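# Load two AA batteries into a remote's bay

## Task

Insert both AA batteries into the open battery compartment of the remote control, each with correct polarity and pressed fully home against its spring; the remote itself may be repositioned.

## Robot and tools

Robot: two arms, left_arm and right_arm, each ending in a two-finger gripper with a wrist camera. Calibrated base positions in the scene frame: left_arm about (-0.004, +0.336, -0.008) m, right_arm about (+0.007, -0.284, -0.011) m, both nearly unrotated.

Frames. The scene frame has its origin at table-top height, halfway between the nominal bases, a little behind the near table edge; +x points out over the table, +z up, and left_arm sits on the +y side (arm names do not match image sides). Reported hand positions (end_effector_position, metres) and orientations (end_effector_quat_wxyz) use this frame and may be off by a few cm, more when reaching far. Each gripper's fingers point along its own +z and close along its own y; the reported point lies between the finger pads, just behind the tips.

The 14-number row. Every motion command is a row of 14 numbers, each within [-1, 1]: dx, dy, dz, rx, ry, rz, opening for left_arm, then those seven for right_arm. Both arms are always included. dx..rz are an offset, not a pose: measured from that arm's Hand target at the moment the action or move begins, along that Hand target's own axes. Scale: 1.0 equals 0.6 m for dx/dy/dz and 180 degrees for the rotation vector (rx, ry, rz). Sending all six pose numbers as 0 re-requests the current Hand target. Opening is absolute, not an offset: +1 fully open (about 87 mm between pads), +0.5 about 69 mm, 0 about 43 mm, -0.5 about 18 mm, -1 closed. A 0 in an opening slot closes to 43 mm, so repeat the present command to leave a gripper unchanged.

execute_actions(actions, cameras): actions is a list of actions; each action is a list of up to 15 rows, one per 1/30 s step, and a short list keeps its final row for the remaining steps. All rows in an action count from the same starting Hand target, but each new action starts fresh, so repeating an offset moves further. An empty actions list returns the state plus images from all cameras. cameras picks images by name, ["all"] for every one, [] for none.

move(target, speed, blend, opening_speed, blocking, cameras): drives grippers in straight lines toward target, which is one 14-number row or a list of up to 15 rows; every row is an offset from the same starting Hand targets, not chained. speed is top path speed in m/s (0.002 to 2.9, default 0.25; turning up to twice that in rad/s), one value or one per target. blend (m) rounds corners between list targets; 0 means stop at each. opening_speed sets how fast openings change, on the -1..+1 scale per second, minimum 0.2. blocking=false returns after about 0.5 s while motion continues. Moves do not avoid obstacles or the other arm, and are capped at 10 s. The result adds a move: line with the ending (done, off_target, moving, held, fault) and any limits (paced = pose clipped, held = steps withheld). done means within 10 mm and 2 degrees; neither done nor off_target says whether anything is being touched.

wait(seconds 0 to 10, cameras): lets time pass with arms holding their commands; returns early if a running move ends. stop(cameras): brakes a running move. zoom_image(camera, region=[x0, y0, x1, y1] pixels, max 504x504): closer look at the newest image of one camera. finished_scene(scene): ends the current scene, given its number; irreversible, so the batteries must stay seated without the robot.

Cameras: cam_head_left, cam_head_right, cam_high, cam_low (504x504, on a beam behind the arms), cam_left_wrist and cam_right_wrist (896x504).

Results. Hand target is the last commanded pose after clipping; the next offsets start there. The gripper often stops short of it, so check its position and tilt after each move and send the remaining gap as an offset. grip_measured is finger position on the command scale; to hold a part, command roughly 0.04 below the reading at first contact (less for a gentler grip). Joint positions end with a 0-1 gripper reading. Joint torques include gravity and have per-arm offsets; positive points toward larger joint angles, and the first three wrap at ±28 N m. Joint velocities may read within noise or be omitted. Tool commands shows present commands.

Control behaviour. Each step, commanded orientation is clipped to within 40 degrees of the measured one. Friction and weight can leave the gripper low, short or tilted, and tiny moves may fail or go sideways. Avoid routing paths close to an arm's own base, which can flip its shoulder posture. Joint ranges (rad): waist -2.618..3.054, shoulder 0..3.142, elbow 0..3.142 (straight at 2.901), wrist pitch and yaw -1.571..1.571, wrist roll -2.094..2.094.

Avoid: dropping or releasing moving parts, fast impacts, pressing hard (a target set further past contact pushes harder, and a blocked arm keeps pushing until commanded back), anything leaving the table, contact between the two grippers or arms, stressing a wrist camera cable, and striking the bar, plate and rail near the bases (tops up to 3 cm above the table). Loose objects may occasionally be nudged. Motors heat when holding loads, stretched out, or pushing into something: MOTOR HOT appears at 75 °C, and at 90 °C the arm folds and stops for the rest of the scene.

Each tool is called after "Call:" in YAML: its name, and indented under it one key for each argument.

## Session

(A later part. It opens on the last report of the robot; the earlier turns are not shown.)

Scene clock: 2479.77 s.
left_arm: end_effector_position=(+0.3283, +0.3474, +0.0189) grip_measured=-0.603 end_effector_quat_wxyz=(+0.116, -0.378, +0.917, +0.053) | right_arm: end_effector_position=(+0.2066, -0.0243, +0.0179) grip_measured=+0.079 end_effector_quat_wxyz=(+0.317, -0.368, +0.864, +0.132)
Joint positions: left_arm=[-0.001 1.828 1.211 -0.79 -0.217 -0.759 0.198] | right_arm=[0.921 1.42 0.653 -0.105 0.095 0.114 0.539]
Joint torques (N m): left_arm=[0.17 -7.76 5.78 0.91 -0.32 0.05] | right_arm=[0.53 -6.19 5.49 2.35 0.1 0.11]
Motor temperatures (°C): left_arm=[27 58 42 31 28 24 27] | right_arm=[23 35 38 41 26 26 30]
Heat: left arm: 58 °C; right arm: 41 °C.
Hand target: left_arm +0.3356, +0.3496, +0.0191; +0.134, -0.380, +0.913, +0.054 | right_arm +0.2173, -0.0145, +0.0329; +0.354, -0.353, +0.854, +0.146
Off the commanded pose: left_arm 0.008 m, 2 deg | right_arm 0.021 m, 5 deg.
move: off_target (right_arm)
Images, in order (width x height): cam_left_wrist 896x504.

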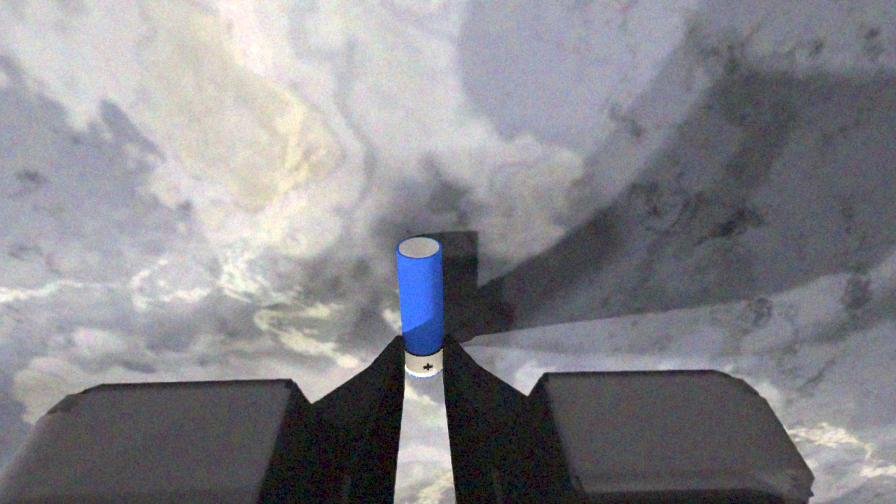

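Call:
move:
  target:
    - [-0.0439, 0, -0.1434, 0, 0, 0, -0.69, 0, 0, 0, 0, 0, 0, 0.02]
    - [0.3719, -0.3237, -0.2303, 0, 0.0806, 0, -0.69, 0, 0, 0, 0, 0, 0, 0.02]
  speed: 0.2
  blend: [0.03, 0]
  cameras: ["cam_left_wrist", "cam_low"]

Call:
zoom_image:
  camera: "cam_left_wrist"
  region: [360, 180, 560, 380]

Call:
zoom_image:
  camera: "cam_low"
  region: [285, 225, 385, 300]

Scene clock: 2530.90 s.
left_arm: end_effector_position=(+0.2896, +0.0412, +0.0801) grip_measured=-0.603 end_effector_quat_wxyz=(+0.013, -0.375, +0.927, +0.020) | right_arm: end_effector_position=(+0.2066, -0.0243, +0.0179) grip_measured=+0.079 end_effector_quat_wxyz=(+0.317, -0.368, +0.864, +0.132)
Joint positions: left_arm=[-0.717 2.237 2.016 -1.405 -0.058 -1.484 0.198] | right_arm=[0.921 1.42 0.653 -0.105 0.095 0.114 0.539]
Joint torques (N m): left_arm=[0.06 -10.06 10.48 0.11 0.03 -0.14] | right_arm=[0.53 -6.23 5.45 2.35 0.11 0.12]
Motor temperatures (°C): left_arm=[27 57 41 31 28 24 28] | right_arm=[23 35 38 41 26 26 30]
Heat: left arm: 57 °C; right arm: 41 °C.
Hand target: left_arm +0.2948, +0.0331, +0.0883; +0.017, -0.384, +0.923, +0.006 | right_arm +0.2173, -0.0145, +0.0329; +0.354, -0.353, +0.854, +0.146
Off the commanded pose: left_arm 0.013 m, 2 deg | right_arm 0.021 m, 5 deg.
move: off_target (left_arm, right_arm)
Images, in order (width x height): cam_low 504x504, cam_left_wrist 896x504.

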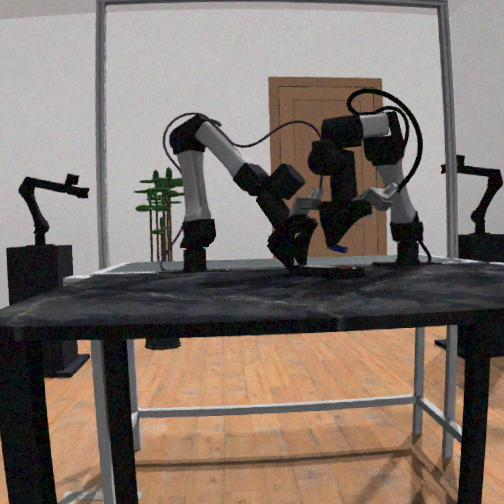

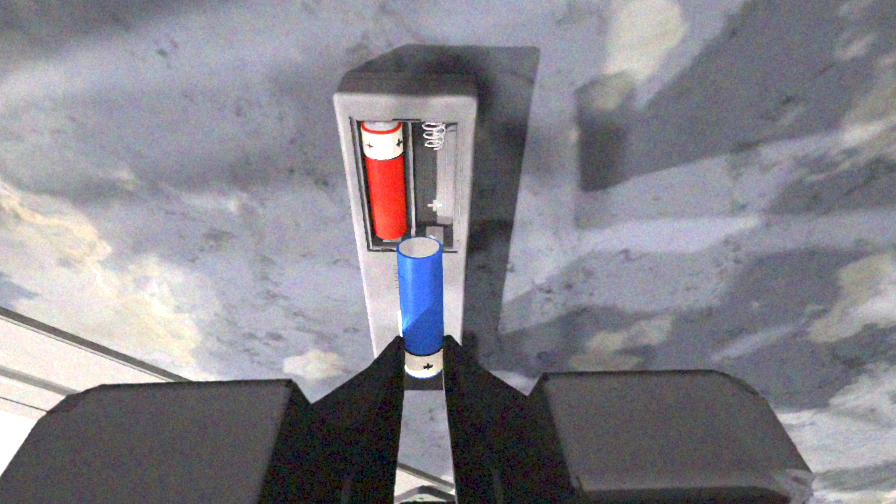

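Scaled by 2.520 from the camera's 896x504 image, which has a finer 1280x720 frame.

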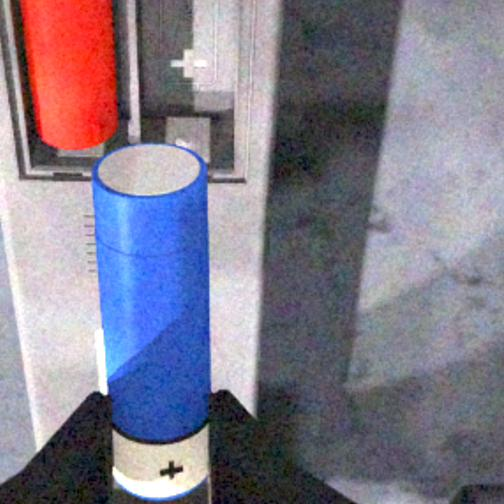

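Scaled by 5.040 from the camera's 504x504 image, which has a finer 720x720 frame.

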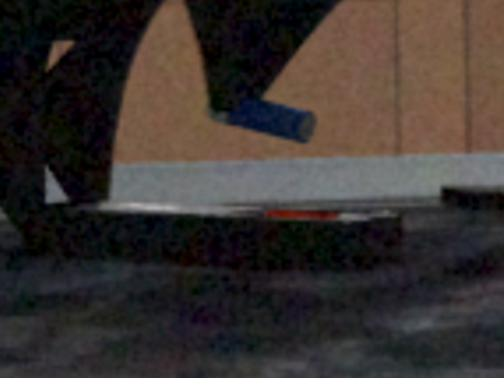

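Call:
move:
  target: [-0.0032, -0.0105, 0.0418, 0, 0, 0, -0.69, 0, 0, 0, 0, 0, 0, 0.02]
  speed: 0.1
  cameras: ["cam_left_wrist", "cam_low"]

Call:
zoom_image:
  camera: "cam_left_wrist"
  region: [340, 120, 560, 390]

Call:
zoom_image:
  camera: "cam_low"
  region: [305, 235, 385, 295]

Scene clock: 2549.30 s.
left_arm: end_effector_position=(+0.2981, +0.0353, +0.0662) grip_measured=-0.603 end_effector_quat_wxyz=(+0.016, -0.376, +0.926, +0.014) | right_arm: end_effector_position=(+0.2066, -0.0243, +0.0179) grip_measured=+0.079 end_effector_quat_wxyz=(+0.317, -0.368, +0.864, +0.132)
Joint positions: left_arm=[-0.714 2.268 2.012 -1.356 -0.058 -1.484 0.198] | right_arm=[0.921 1.42 0.653 -0.105 0.095 0.114 0.539]
Joint torques (N m): left_arm=[0.34 -10.48 5.83 0.41 0.03 -0.08] | right_arm=[0.54 -6.24 5.46 2.35 0.1 0.12]
Motor temperatures (°C): left_arm=[27 60 44 30 28 24 28] | right_arm=[23 35 38 41 26 26 30]
Heat: left arm: 60 °C; right arm: 41 °C.
Hand target: left_arm +0.3013, +0.0306, +0.0633; +0.017, -0.384, +0.923, +0.006 | right_arm +0.2173, -0.0145, +0.0329; +0.354, -0.353, +0.854, +0.146
Off the commanded pose: left_arm 0.006 m, 1 deg | right_arm 0.021 m, 5 deg.
move: off_target (right_arm)
Images, in order (width x height): cam_low 504x504, cam_left_wrist 896x504.

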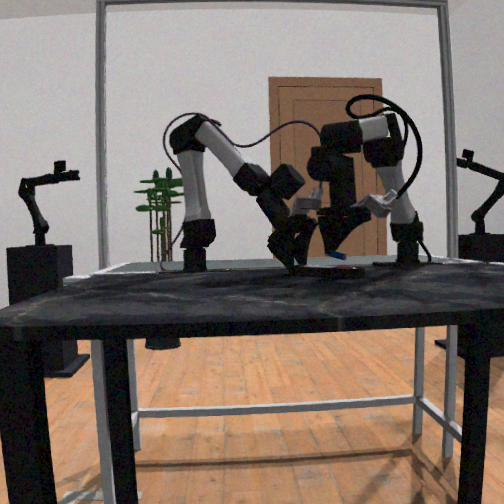

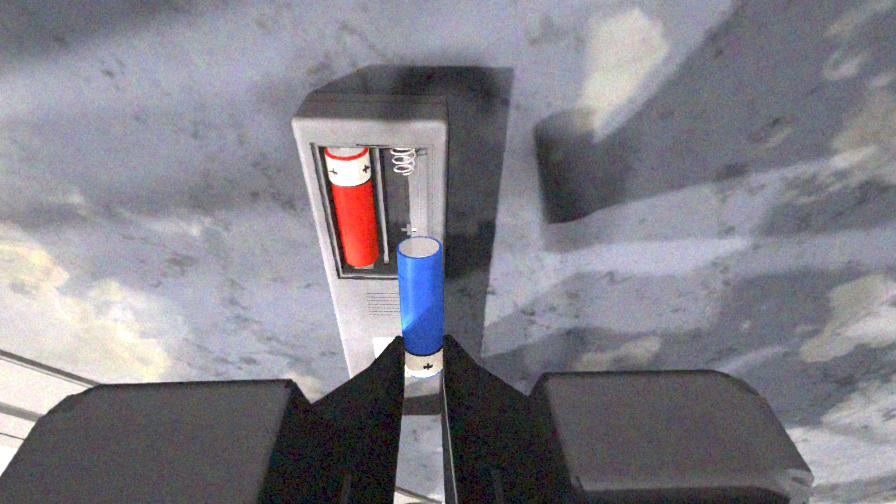

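Scaled by 1.867 from the camera's 896x504 image, which has a finer 1280x720 frame.

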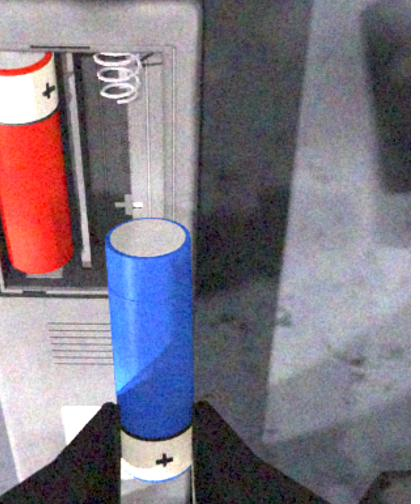

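Scaled by 6.300 from the camera's 504x504 image, which has a finer 720x720 frame.

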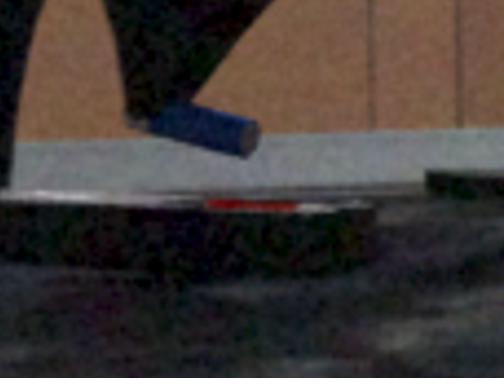

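Call:
move:
  target: [-0.0045, 0.0133, 0.020, 0, 0, 0, -0.69, 0, 0, 0, 0, 0, 0, 0.02]
  speed: 0.1
  cameras: ["cam_left_wrist", "cam_low"]

Call:
zoom_image:
  camera: "cam_left_wrist"
  region: [340, 120, 560, 390]

Call:
zoom_image:
  camera: "cam_low"
  region: [305, 235, 385, 295]

Scene clock: 2564.03 s.
left_arm: end_effector_position=(+0.2937, +0.0436, +0.0410) grip_measured=-0.603 end_effector_quat_wxyz=(+0.009, -0.380, +0.925, +0.029) | right_arm: end_effector_position=(+0.2066, -0.0243, +0.0179) grip_measured=+0.079 end_effector_quat_wxyz=(+0.317, -0.368, +0.864, +0.132)
Joint positions: left_arm=[-0.705 2.268 1.911 -1.287 -0.058 -1.484 0.198] | right_arm=[0.921 1.42 0.653 -0.105 0.095 0.114 0.539]
Joint torques (N m): left_arm=[0.29 -13.39 5.56 0.35 0.01 0] | right_arm=[0.53 -6.23 5.48 2.35 0.1 0.11]
Motor temperatures (°C): left_arm=[27 58 43 30 28 24 29] | right_arm=[23 35 38 41 26 26 30]
Heat: left arm: 58 °C; right arm: 41 °C.
Hand target: left_arm +0.2979, +0.0384, +0.0514; +0.017, -0.384, +0.923, +0.006 | right_arm +0.2173, -0.0145, +0.0329; +0.354, -0.353, +0.854, +0.146
Off the commanded pose: left_arm 0.012 m, 3 deg | right_arm 0.021 m, 5 deg.
move: off_target (left_arm, right_arm)
Images, in order (width x height): cam_low 504x504, cam_left_wrist 896x504.

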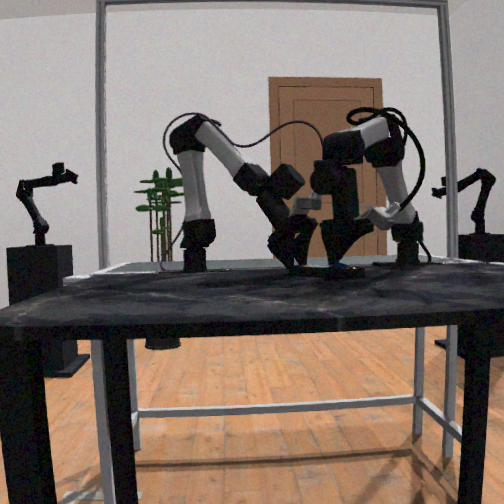

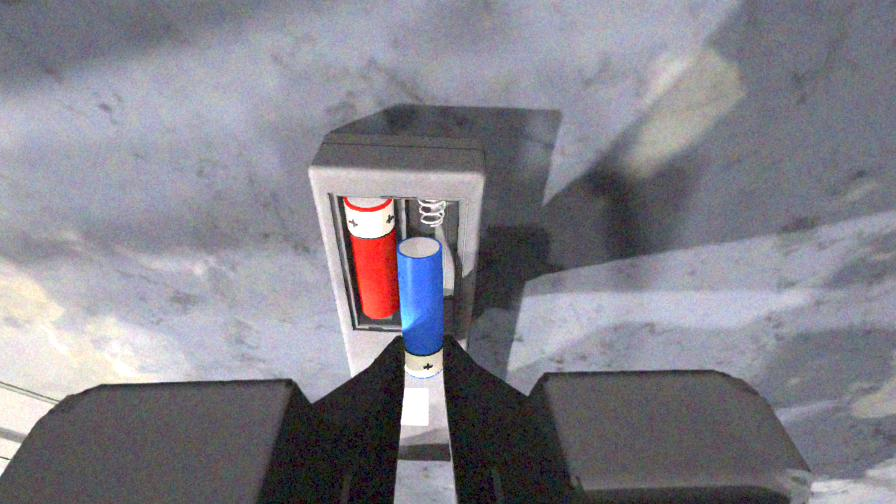

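Scaled by 1.867 from the camera's 896x504 image, which has a finer 1280x720 frame.

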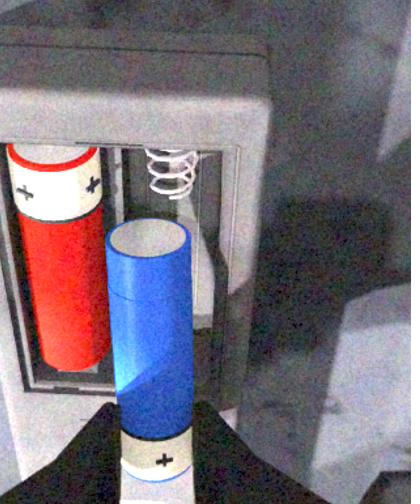

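Scaled by 6.300 from the camera's 504x504 image, which has a finer 720x720 frame.

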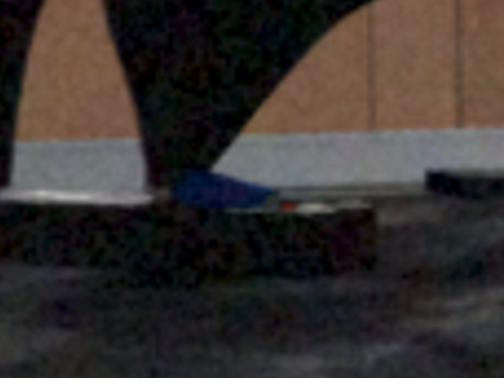

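Call:
move:
  target: [0.0, -0.010, -0.006, 0, 0, 0, -0.69, 0, 0, 0, 0, 0, 0, 0.02]
  speed: 0.08
  cameras: ["cam_left_wrist", "cam_low"]

Call:
zoom_image:
  camera: "cam_left_wrist"
  region: [340, 120, 560, 390]

Call:
zoom_image:
  camera: "cam_low"
  region: [305, 235, 385, 295]

Scene clock: 2580.07 s.
left_arm: end_effector_position=(+0.2950, +0.0425, +0.0424) grip_measured=-0.603 end_effector_quat_wxyz=(+0.010, -0.380, +0.925, +0.026) | right_arm: end_effector_position=(+0.2066, -0.0243, +0.0179) grip_measured=+0.079 end_effector_quat_wxyz=(+0.317, -0.368, +0.864, +0.132)
Joint positions: left_arm=[-0.705 2.268 1.917 -1.287 -0.058 -1.484 0.198] | right_arm=[0.921 1.42 0.653 -0.105 0.095 0.114 0.539]
Joint torques (N m): left_arm=[0.18 -11.29 10.37 0.11 0.02 -0.01] | right_arm=[0.51 -6.22 5.49 2.34 0.1 0.12]
Motor temperatures (°C): left_arm=[27 60 43 30 28 24 29] | right_arm=[23 35 38 41 26 26 30]
Heat: left arm: 60 °C; right arm: 41 °C.
Hand target: left_arm +0.3020, +0.0341, +0.0550; +0.017, -0.384, +0.923, +0.006 | right_arm +0.2173, -0.0145, +0.0329; +0.354, -0.353, +0.854, +0.146
Off the commanded pose: left_arm 0.017 m, 2 deg | right_arm 0.021 m, 5 deg.
move: off_target (left_arm, right_arm)
Images, in order (width x height): cam_low 504x504, cam_left_wrist 896x504.

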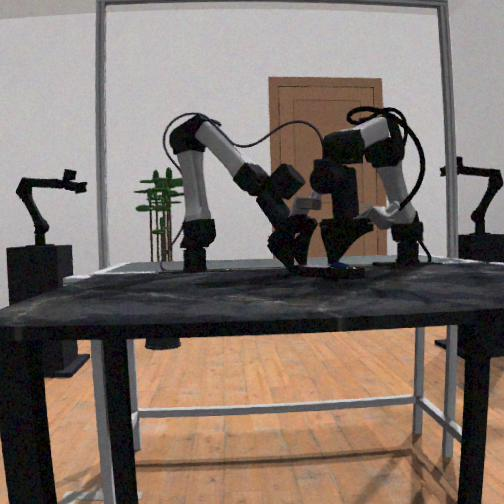

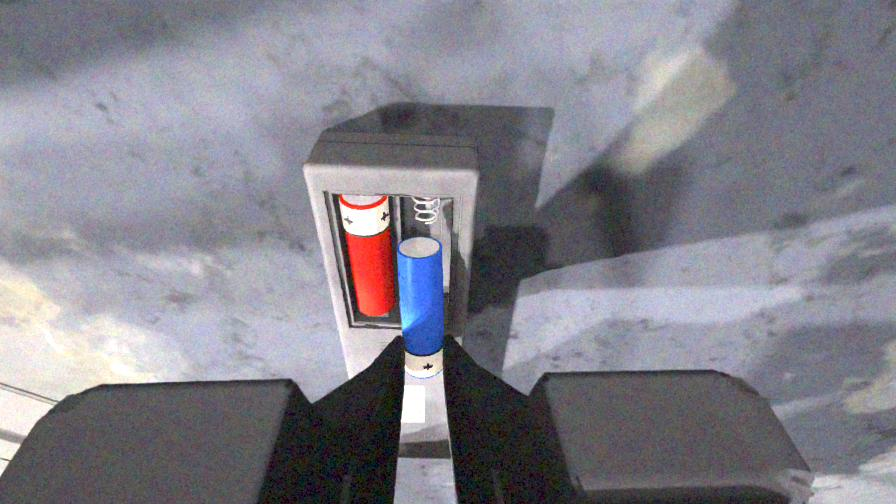

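Scaled by 1.867 from the camera's 896x504 image, which has a finer 1280x720 frame.

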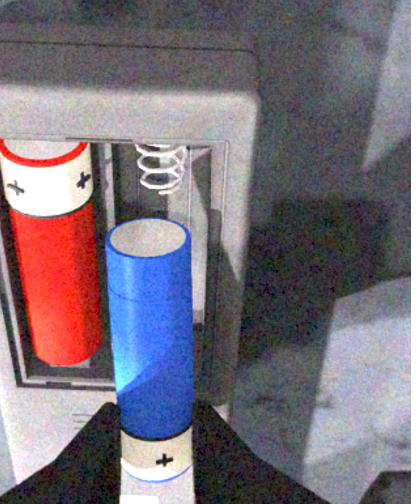

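Scaled by 6.300 from the camera's 504x504 image, which has a finer 720x720 frame.

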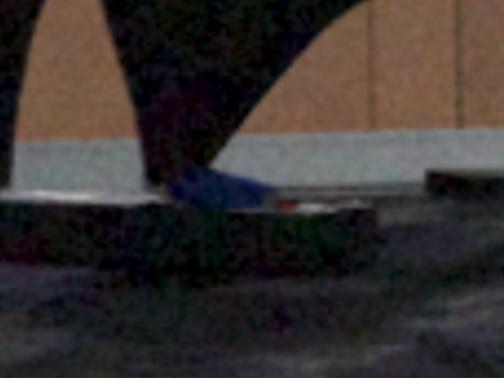

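Call:
move:
  target: [-0.0167, -0.0067, 0.004, 0, 0, 0, -0.69, 0, 0, 0, 0, 0, 0, 0.02]
  speed: 0.06
  cameras: ["cam_left_wrist", "cam_low"]

Call:
zoom_image:
  camera: "cam_left_wrist"
  region: [340, 120, 560, 390]

Call:
zoom_image:
  camera: "cam_low"
  region: [305, 235, 385, 295]

Scene clock: 2588.27 s.
left_arm: end_effector_position=(+0.3055, +0.0458, +0.0448) grip_measured=-0.603 end_effector_quat_wxyz=(+0.012, -0.387, +0.922, +0.021) | right_arm: end_effector_position=(+0.2066, -0.0243, +0.0179) grip_measured=+0.079 end_effector_quat_wxyz=(+0.317, -0.368, +0.864, +0.132)
Joint positions: left_arm=[-0.683 2.28 1.947 -1.295 -0.058 -1.478 0.198] | right_arm=[0.921 1.42 0.653 -0.105 0.095 0.114 0.539]
Joint torques (N m): left_arm=[0.18 -10.3 10.48 0.13 0.01 0.14] | right_arm=[0.54 -6.2 5.48 2.35 0.1 0.11]
Motor temperatures (°C): left_arm=[27 60 44 30 28 24 29] | right_arm=[23 35 38 41 26 26 30]
Heat: left arm: 60 °C; right arm: 41 °C.
Hand target: left_arm +0.3120, +0.0385, +0.0530; +0.017, -0.384, +0.923, +0.006 | right_arm +0.2173, -0.0145, +0.0329; +0.354, -0.353, +0.854, +0.146
Off the commanded pose: left_arm 0.013 m, 2 deg | right_arm 0.021 m, 5 deg.
move: off_target (left_arm, right_arm)
Images, in order (width x height): cam_low 504x504, cam_left_wrist 896x504.

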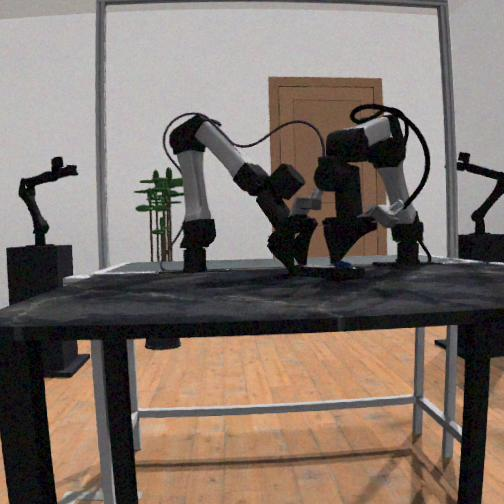

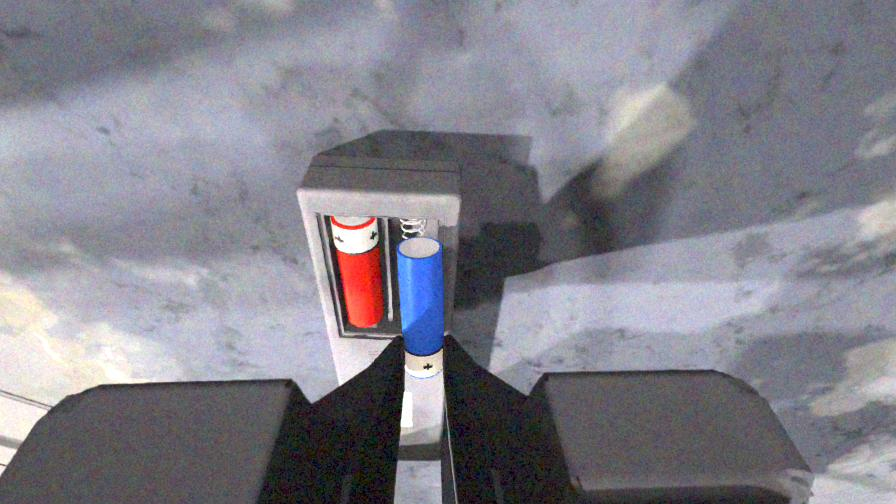

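Scaled by 1.867 from the camera's 896x504 image, which has a finer 1280x720 frame.

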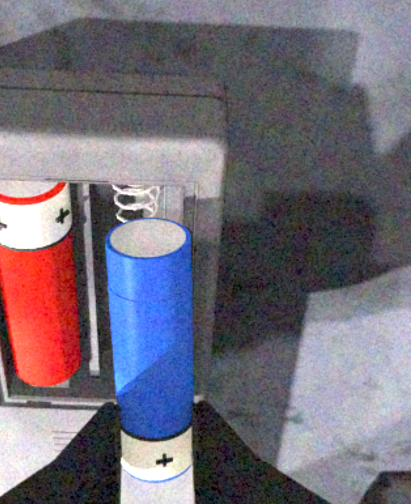

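Scaled by 6.300 from the camera's 504x504 image, which has a finer 720x720 frame.

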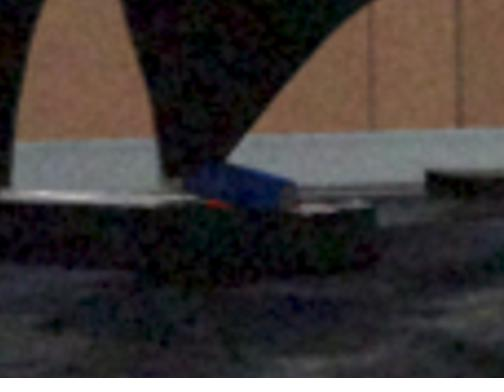

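Call:
move:
  target: [0.0267, 0.005, 0.008, 0, 0.0194, 0, -0.69, 0, 0, 0, 0, 0, 0, 0.02]
  speed: 0.08
  cameras: ["cam_left_wrist", "cam_low"]

Call:
zoom_image:
  camera: "cam_left_wrist"
  region: [340, 120, 560, 390]

Call:
zoom_image:
  camera: "cam_low"
  region: [305, 235, 385, 295]

Scene clock: 2610.93 s.
left_arm: end_effector_position=(+0.2995, +0.0381, +0.0476) grip_measured=-0.603 end_effector_quat_wxyz=(-0.012, -0.388, +0.922, +0.008) | right_arm: end_effector_position=(+0.2068, -0.0245, +0.0179) grip_measured=+0.079 end_effector_quat_wxyz=(+0.317, -0.368, +0.864, +0.132)
Joint positions: left_arm=[-0.683 2.279 1.947 -1.295 -0.003 -1.478 0.198] | right_arm=[0.921 1.42 0.653 -0.105 0.096 0.114 0.539]
Joint torques (N m): left_arm=[-0.65 -11.19 5.57 0.42 0.11 0.03] | right_arm=[0.53 -6.23 5.5 2.34 0.1 0.11]
Motor temperatures (°C): left_arm=[27 60 44 30 28 24 29] | right_arm=[23 35 38 41 26 26 30]
Heat: left arm: 60 °C; right arm: 41 °C.
Hand target: left_arm +0.2987, +0.0293, +0.0476; -0.011, -0.384, +0.923, -0.006 | right_arm +0.2173, -0.0145, +0.0329; +0.354, -0.353, +0.854, +0.146
Off the commanded pose: left_arm 0.009 m, 2 deg | right_arm 0.021 m, 5 deg.
move: off_target (right_arm)
Images, in order (width x height): cam_low 504x504, cam_left_wrist 896x504.

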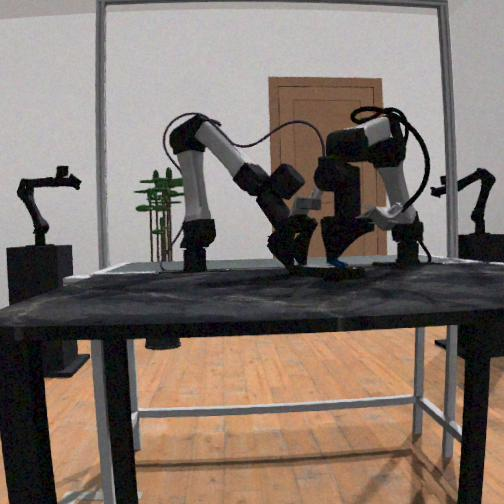

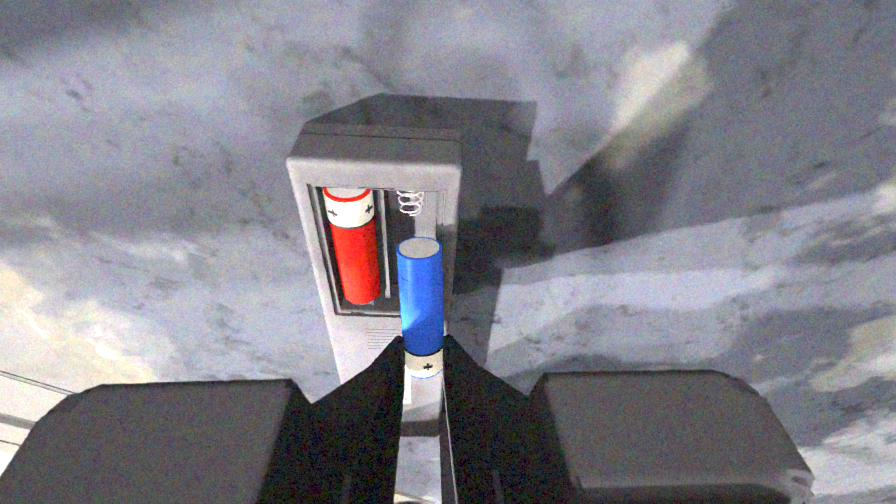

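Scaled by 1.867 from the camera's 896x504 image, which has a finer 1280x720 frame.

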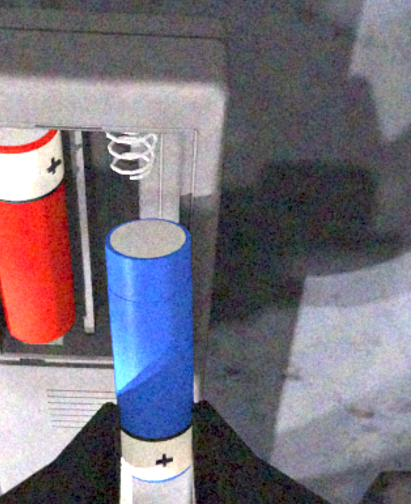

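Scaled by 6.300 from the camera's 504x504 image, which has a finer 720x720 frame.

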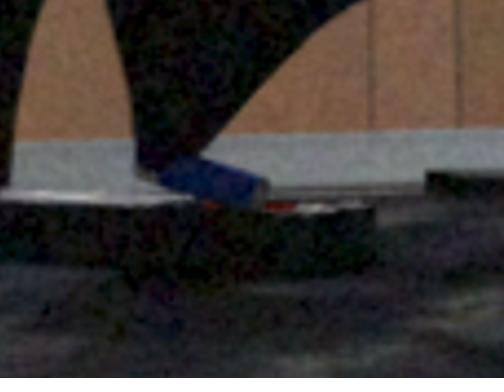

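Call:
move:
  target: [0.0, 0.010, 0.012, 0, 0, 0, -0.69, 0, 0, 0, 0, 0, 0, 0.02]
  speed: 0.08
  cameras: ["cam_left_wrist", "cam_low"]

Call:
zoom_image:
  camera: "cam_left_wrist"
  region: [340, 120, 560, 390]

Call:
zoom_image:
  camera: "cam_low"
  region: [305, 235, 385, 295]

Scene clock: 2618.27 s.
left_arm: end_effector_position=(+0.2950, +0.0405, +0.0391) grip_measured=-0.603 end_effector_quat_wxyz=(-0.015, -0.388, +0.922, +0.009) | right_arm: end_effector_position=(+0.2068, -0.0244, +0.0179) grip_measured=+0.079 end_effector_quat_wxyz=(+0.317, -0.367, +0.864, +0.132)
Joint positions: left_arm=[-0.683 2.267 1.892 -1.258 0.002 -1.478 0.198] | right_arm=[0.921 1.42 0.653 -0.105 0.096 0.116 0.539]
Joint torques (N m): left_arm=[-0.57 -12.01 4.27 0.49 0.05 0.05] | right_arm=[0.53 -6.22 5.48 2.35 0.1 0.11]
Motor temperatures (°C): left_arm=[27 60 43 30 28 24 29] | right_arm=[23 35 38 41 26 26 30]
Heat: left arm: 60 °C; right arm: 41 °C.
Hand target: left_arm +0.2944, +0.0334, +0.0404; -0.011, -0.384, +0.923, -0.006 | right_arm +0.2173, -0.0145, +0.0329; +0.354, -0.353, +0.854, +0.146
Off the commanded pose: left_arm 0.007 m, 2 deg | right_arm 0.021 m, 5 deg.
move: off_target (right_arm)
Images, in order (width x height): cam_low 504x504, cam_left_wrist 896x504.

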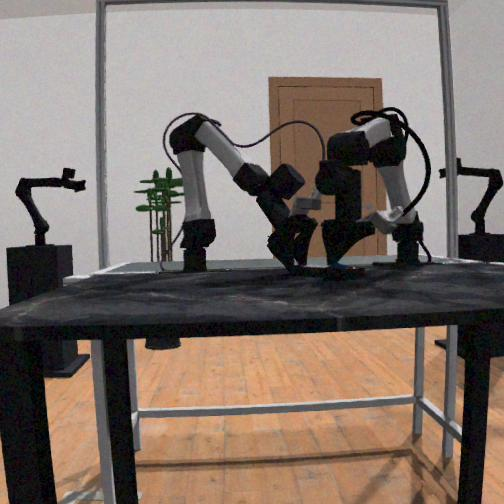

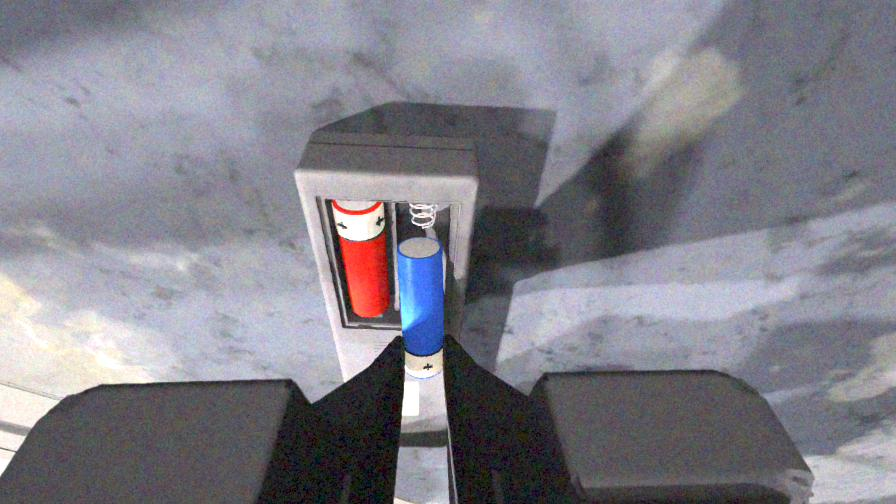

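Scaled by 1.867 from the camera's 896x504 image, which has a finer 1280x720 frame.

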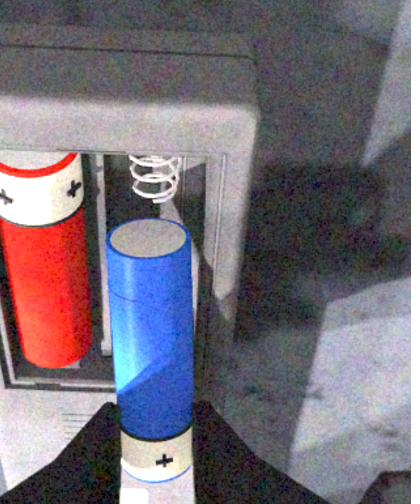

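Scaled by 6.300 from the camera's 504x504 image, which has a finer 720x720 frame.

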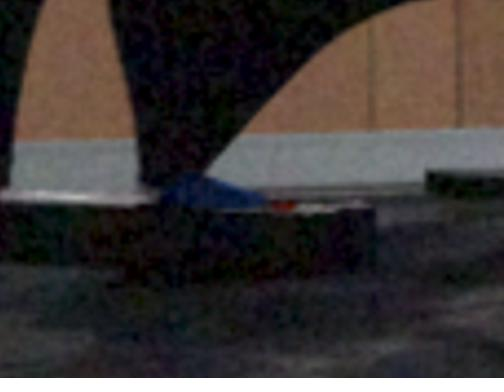

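Call:
move:
  target: [-0.0233, 0.0, 0.0, 0, 0, 0, -0.69, 0, 0, 0, 0, 0, 0, 0.02]
  speed: 0.06
  cameras: ["cam_left_wrist", "cam_low"]

Call:
zoom_image:
  camera: "cam_left_wrist"
  region: [340, 120, 560, 390]

Call:
zoom_image:
  camera: "cam_low"
  region: [305, 235, 385, 295]

Scene clock: 2630.57 s.
left_arm: end_effector_position=(+0.3008, +0.0453, +0.0391) grip_measured=-0.603 end_effector_quat_wxyz=(-0.021, -0.388, +0.922, +0.003) | right_arm: end_effector_position=(+0.2068, -0.0244, +0.0179) grip_measured=+0.079 end_effector_quat_wxyz=(+0.317, -0.367, +0.864, +0.132)
Joint positions: left_arm=[-0.66 2.267 1.891 -1.25 0.016 -1.455 0.198] | right_arm=[0.921 1.42 0.653 -0.105 0.096 0.116 0.539]
Joint torques (N m): left_arm=[0.14 -11.48 5.31 0.39 -0.1 0.13] | right_arm=[0.53 -6.22 5.48 2.35 0.1 0.12]
Motor temperatures (°C): left_arm=[27 65 42 30 28 24 29] | right_arm=[23 35 38 41 26 26 30]
Heat: left arm: 65 °C; right arm: 41 °C.
Hand target: left_arm +0.3042, +0.0433, +0.0401; -0.011, -0.384, +0.923, -0.006 | right_arm +0.2173, -0.0145, +0.0329; +0.354, -0.353, +0.854, +0.146
Off the commanded pose: left_arm 0.004 m, 2 deg | right_arm 0.021 m, 5 deg.
move: off_target (right_arm)
Images, in order (width x height): cam_low 504x504, cam_left_wrist 896x504.

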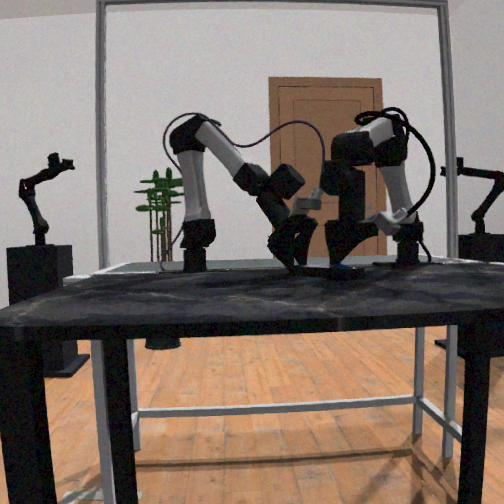

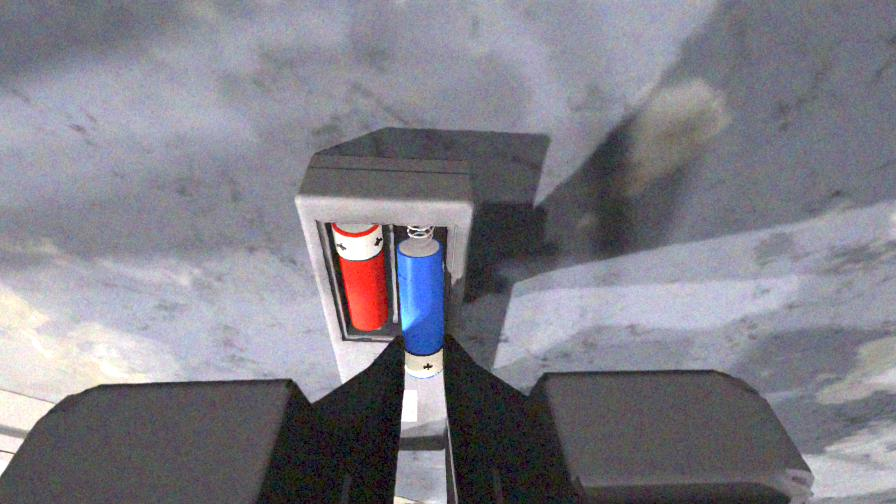

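Scaled by 1.867 from the camera's 896x504 image, which has a finer 1280x720 frame.

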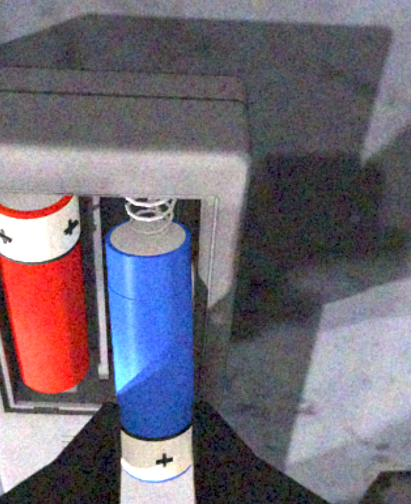

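Scaled by 6.300 from the camera's 504x504 image, which has a finer 720x720 frame.

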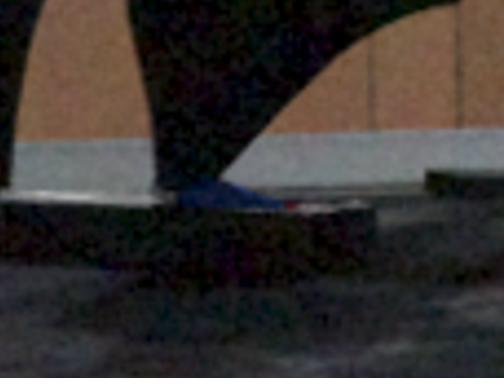

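Call:
move:
  target: [-0.0233, 0.0, 0.002, 0, 0, 0, -0.69, 0, 0, 0, 0, 0, 0, 0.02]
  speed: 0.06
  cameras: ["cam_left_wrist", "cam_low"]

Call:
zoom_image:
  camera: "cam_left_wrist"
  region: [340, 120, 560, 390]

Call:
zoom_image:
  camera: "cam_low"
  region: [305, 235, 385, 295]

Scene clock: 2639.30 s.
left_arm: end_effector_position=(+0.3029, +0.0492, +0.0395) grip_measured=-0.603 end_effector_quat_wxyz=(-0.025, -0.380, +0.925, +0.000) | right_arm: end_effector_position=(+0.2081, -0.0227, +0.0194) grip_measured=+0.079 end_effector_quat_wxyz=(+0.321, -0.367, +0.863, +0.134)
Joint positions: left_arm=[-0.647 2.267 1.891 -1.25 0.025 -1.425 0.198] | right_arm=[0.921 1.42 0.654 -0.097 0.096 0.114 0.539]
Joint torques (N m): left_arm=[0.96 -10.73 6.22 0.39 -0.22 0.16] | right_arm=[0.53 -6.19 5.48 2.28 0.1 0.12]
Motor temperatures (°C): left_arm=[27 67 42 30 28 24 29] | right_arm=[23 35 38 41 26 26 30]
Heat: left arm: 67 °C; right arm: 41 °C.
Hand target: left_arm +0.3141, +0.0532, +0.0385; -0.011, -0.384, +0.923, -0.006 | right_arm +0.2173, -0.0145, +0.0329; +0.354, -0.353, +0.854, +0.146
Off the commanded pose: left_arm 0.012 m, 2 deg | right_arm 0.018 m, 4 deg.
move: off_target (left_arm, right_arm)
Images, in order (width x height): cam_low 504x504, cam_left_wrist 896x504.

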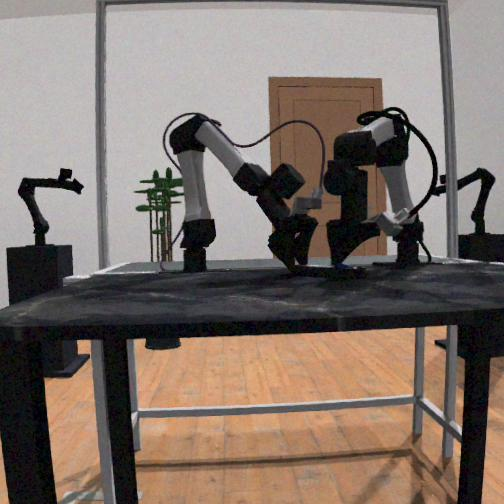

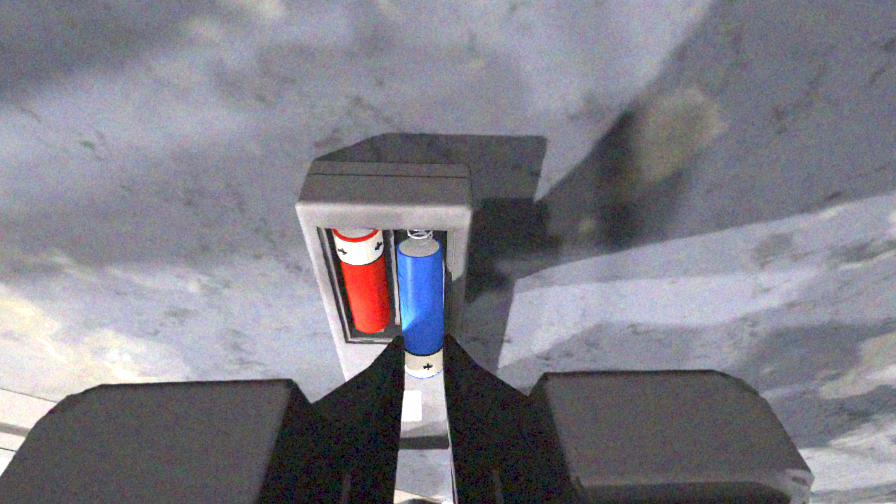

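Scaled by 1.867 from the camera's 896x504 image, which has a finer 1280x720 frame.

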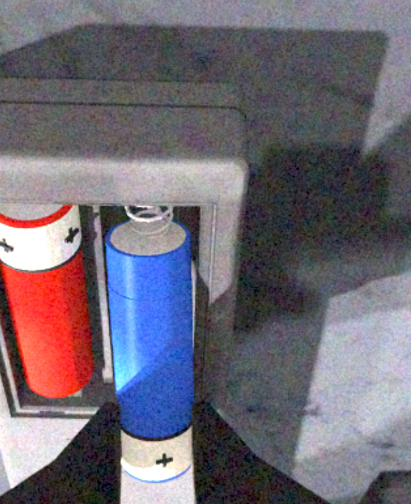

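Scaled by 6.300 from the camera's 504x504 image, which has a finer 720x720 frame.

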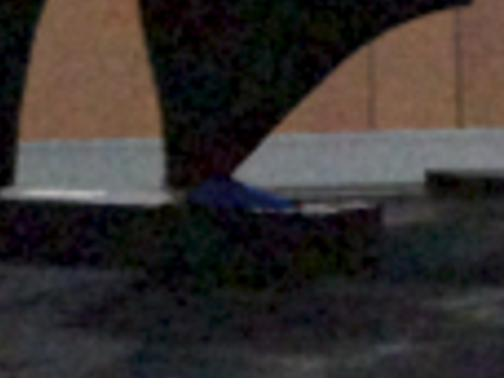

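Call:
move:
  target: [-0.0133, 0.0, 0.002, 0, 0, 0, -0.69, 0.0177, 0, -0.0177, 0, 0, 0, 0.02]
  speed: 0.06
  cameras: ["cam_left_wrist", "cam_low"]

Call:
zoom_image:
  camera: "cam_left_wrist"
  region: [340, 120, 560, 390]

Call:
zoom_image:
  camera: "cam_low"
  region: [305, 235, 385, 295]

Scene clock: 2658.83 s.
left_arm: end_effector_position=(+0.3019, +0.0485, +0.0408) grip_measured=-0.603 end_effector_quat_wxyz=(-0.036, -0.375, +0.926, -0.007) | right_arm: end_effector_position=(+0.2058, -0.0269, +0.0236) grip_measured=+0.079 end_effector_quat_wxyz=(+0.335, -0.364, +0.857, +0.141)
Joint positions: left_arm=[-0.639 2.267 1.891 -1.25 0.051 -1.406 0.198] | right_arm=[0.921 1.369 0.613 -0.072 0.099 0.113 0.539]
Joint torques (N m): left_arm=[1.78 -10.22 6.71 0.38 -0.5 0.13] | right_arm=[0.79 -6.87 4.82 1.89 0.13 0.14]
Motor temperatures (°C): left_arm=[27 67 41 30 28 24 29] | right_arm=[23 35 38 41 26 26 30]
Heat: left arm: 67 °C; right arm: 41 °C.
Hand target: left_arm +0.3197, +0.0589, +0.0371; -0.011, -0.384, +0.923, -0.006 | right_arm +0.2067, -0.0251, +0.0329; +0.354, -0.353, +0.854, +0.146
Off the commanded pose: left_arm 0.021 m, 3 deg | right_arm 0.009 m, 3 deg.
move: off_target (left_arm, right_arm)
Images, in order (width x height): cam_low 504x504, cam_left_wrist 896x504.

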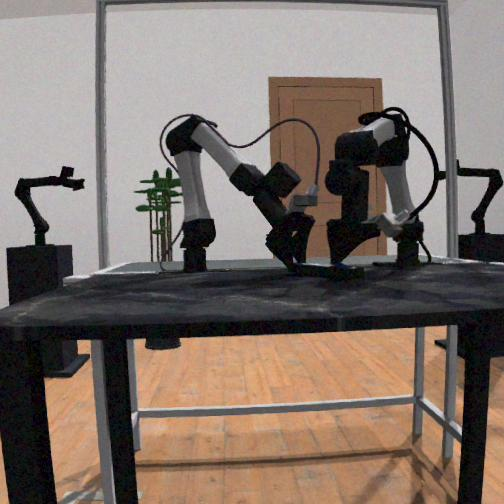

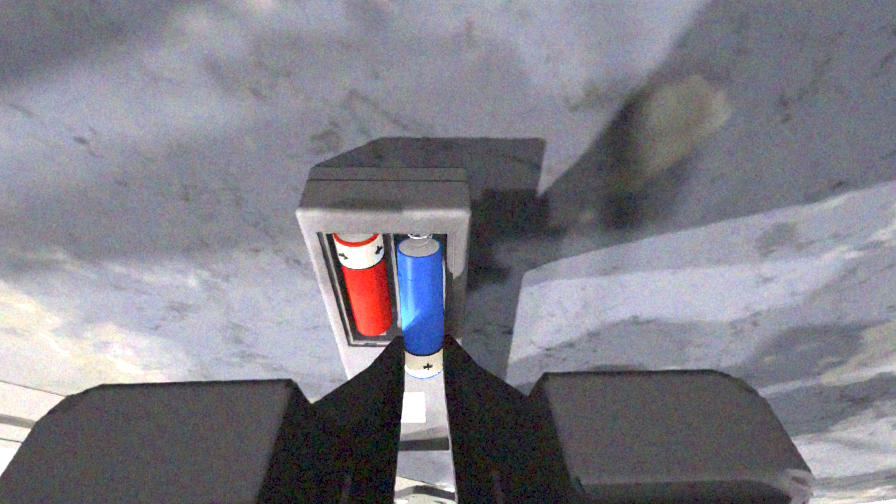

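Scaled by 1.867 from the camera's 896x504 image, which has a finer 1280x720 frame.

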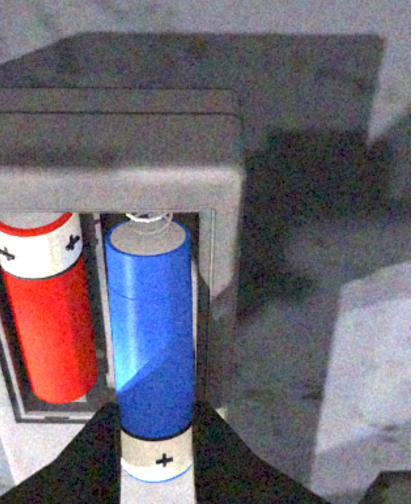

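Scaled by 6.300 from the camera's 504x504 image, which has a finer 720x720 frame.

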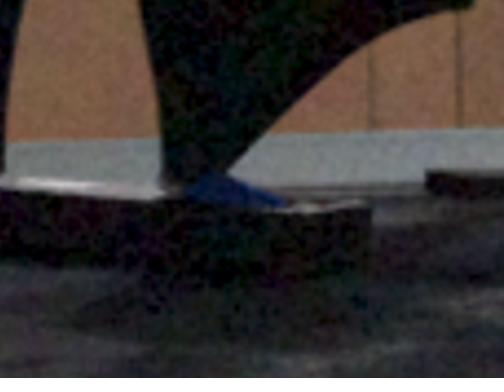

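Call:
move:
  target: [-0.004, 0.0, 0.018, 0, 0, 0, -0.69, 0.0080, 0, 0.0080, 0, 0, 0, 0.02]
  speed: 0.05
  cameras: ["cam_left_wrist", "cam_low"]

Call:
zoom_image:
  camera: "cam_left_wrist"
  region: [340, 120, 560, 390]

Call:
zoom_image:
  camera: "cam_low"
  region: [305, 235, 385, 295]

Scene clock: 2669.30 s.
left_arm: end_effector_position=(+0.3018, +0.0484, +0.0374) grip_measured=-0.603 end_effector_quat_wxyz=(-0.039, -0.374, +0.926, -0.010) | right_arm: end_effector_position=(+0.2061, -0.0265, +0.0215) grip_measured=+0.079 end_effector_quat_wxyz=(+0.341, -0.363, +0.855, +0.144)
Joint positions: left_arm=[-0.636 2.267 1.875 -1.233 0.059 -1.402 0.198] | right_arm=[0.921 1.369 0.594 -0.04 0.099 0.113 0.539]
Joint torques (N m): left_arm=[1.92 -9.59 5.3 0.57 -0.57 0.13] | right_arm=[0.83 -5.29 4.77 1.95 0.14 0.14]
Motor temperatures (°C): left_arm=[27 67 41 29 28 24 29] | right_arm=[23 35 38 40 26 26 30]
Heat: left arm: 67 °C; right arm: 40 °C.
Hand target: left_arm +0.3212, +0.0604, +0.0263; -0.011, -0.384, +0.923, -0.006 | right_arm +0.2067, -0.0251, +0.0261; +0.354, -0.353, +0.854, +0.146
Off the commanded pose: left_arm 0.025 m, 3 deg | right_arm 0.005 m, 2 deg.
move: off_target (left_arm)
Images, in order (width x height): cam_low 504x504, cam_left_wrist 896x504.

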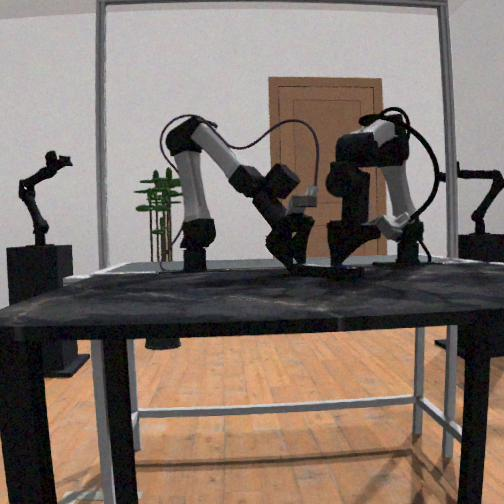

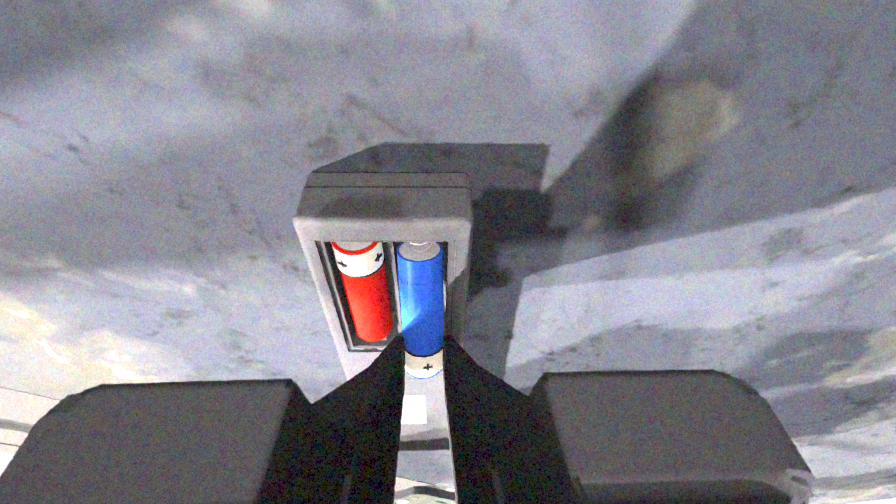

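Scaled by 1.867 from the camera's 896x504 image, which has a finer 1280x720 frame.

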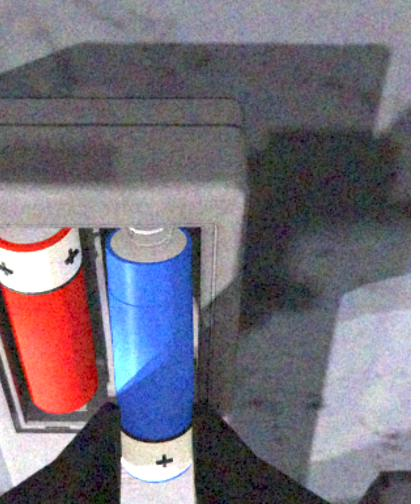

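Scaled by 6.300 from the camera's 504x504 image, which has a finer 720x720 frame.

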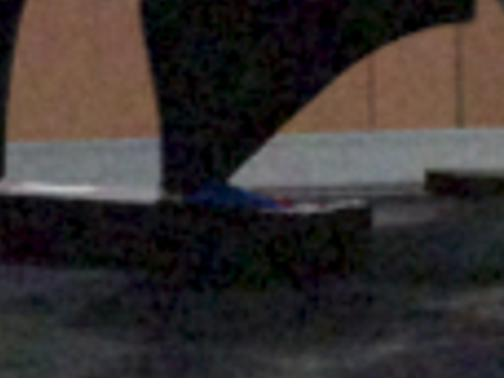

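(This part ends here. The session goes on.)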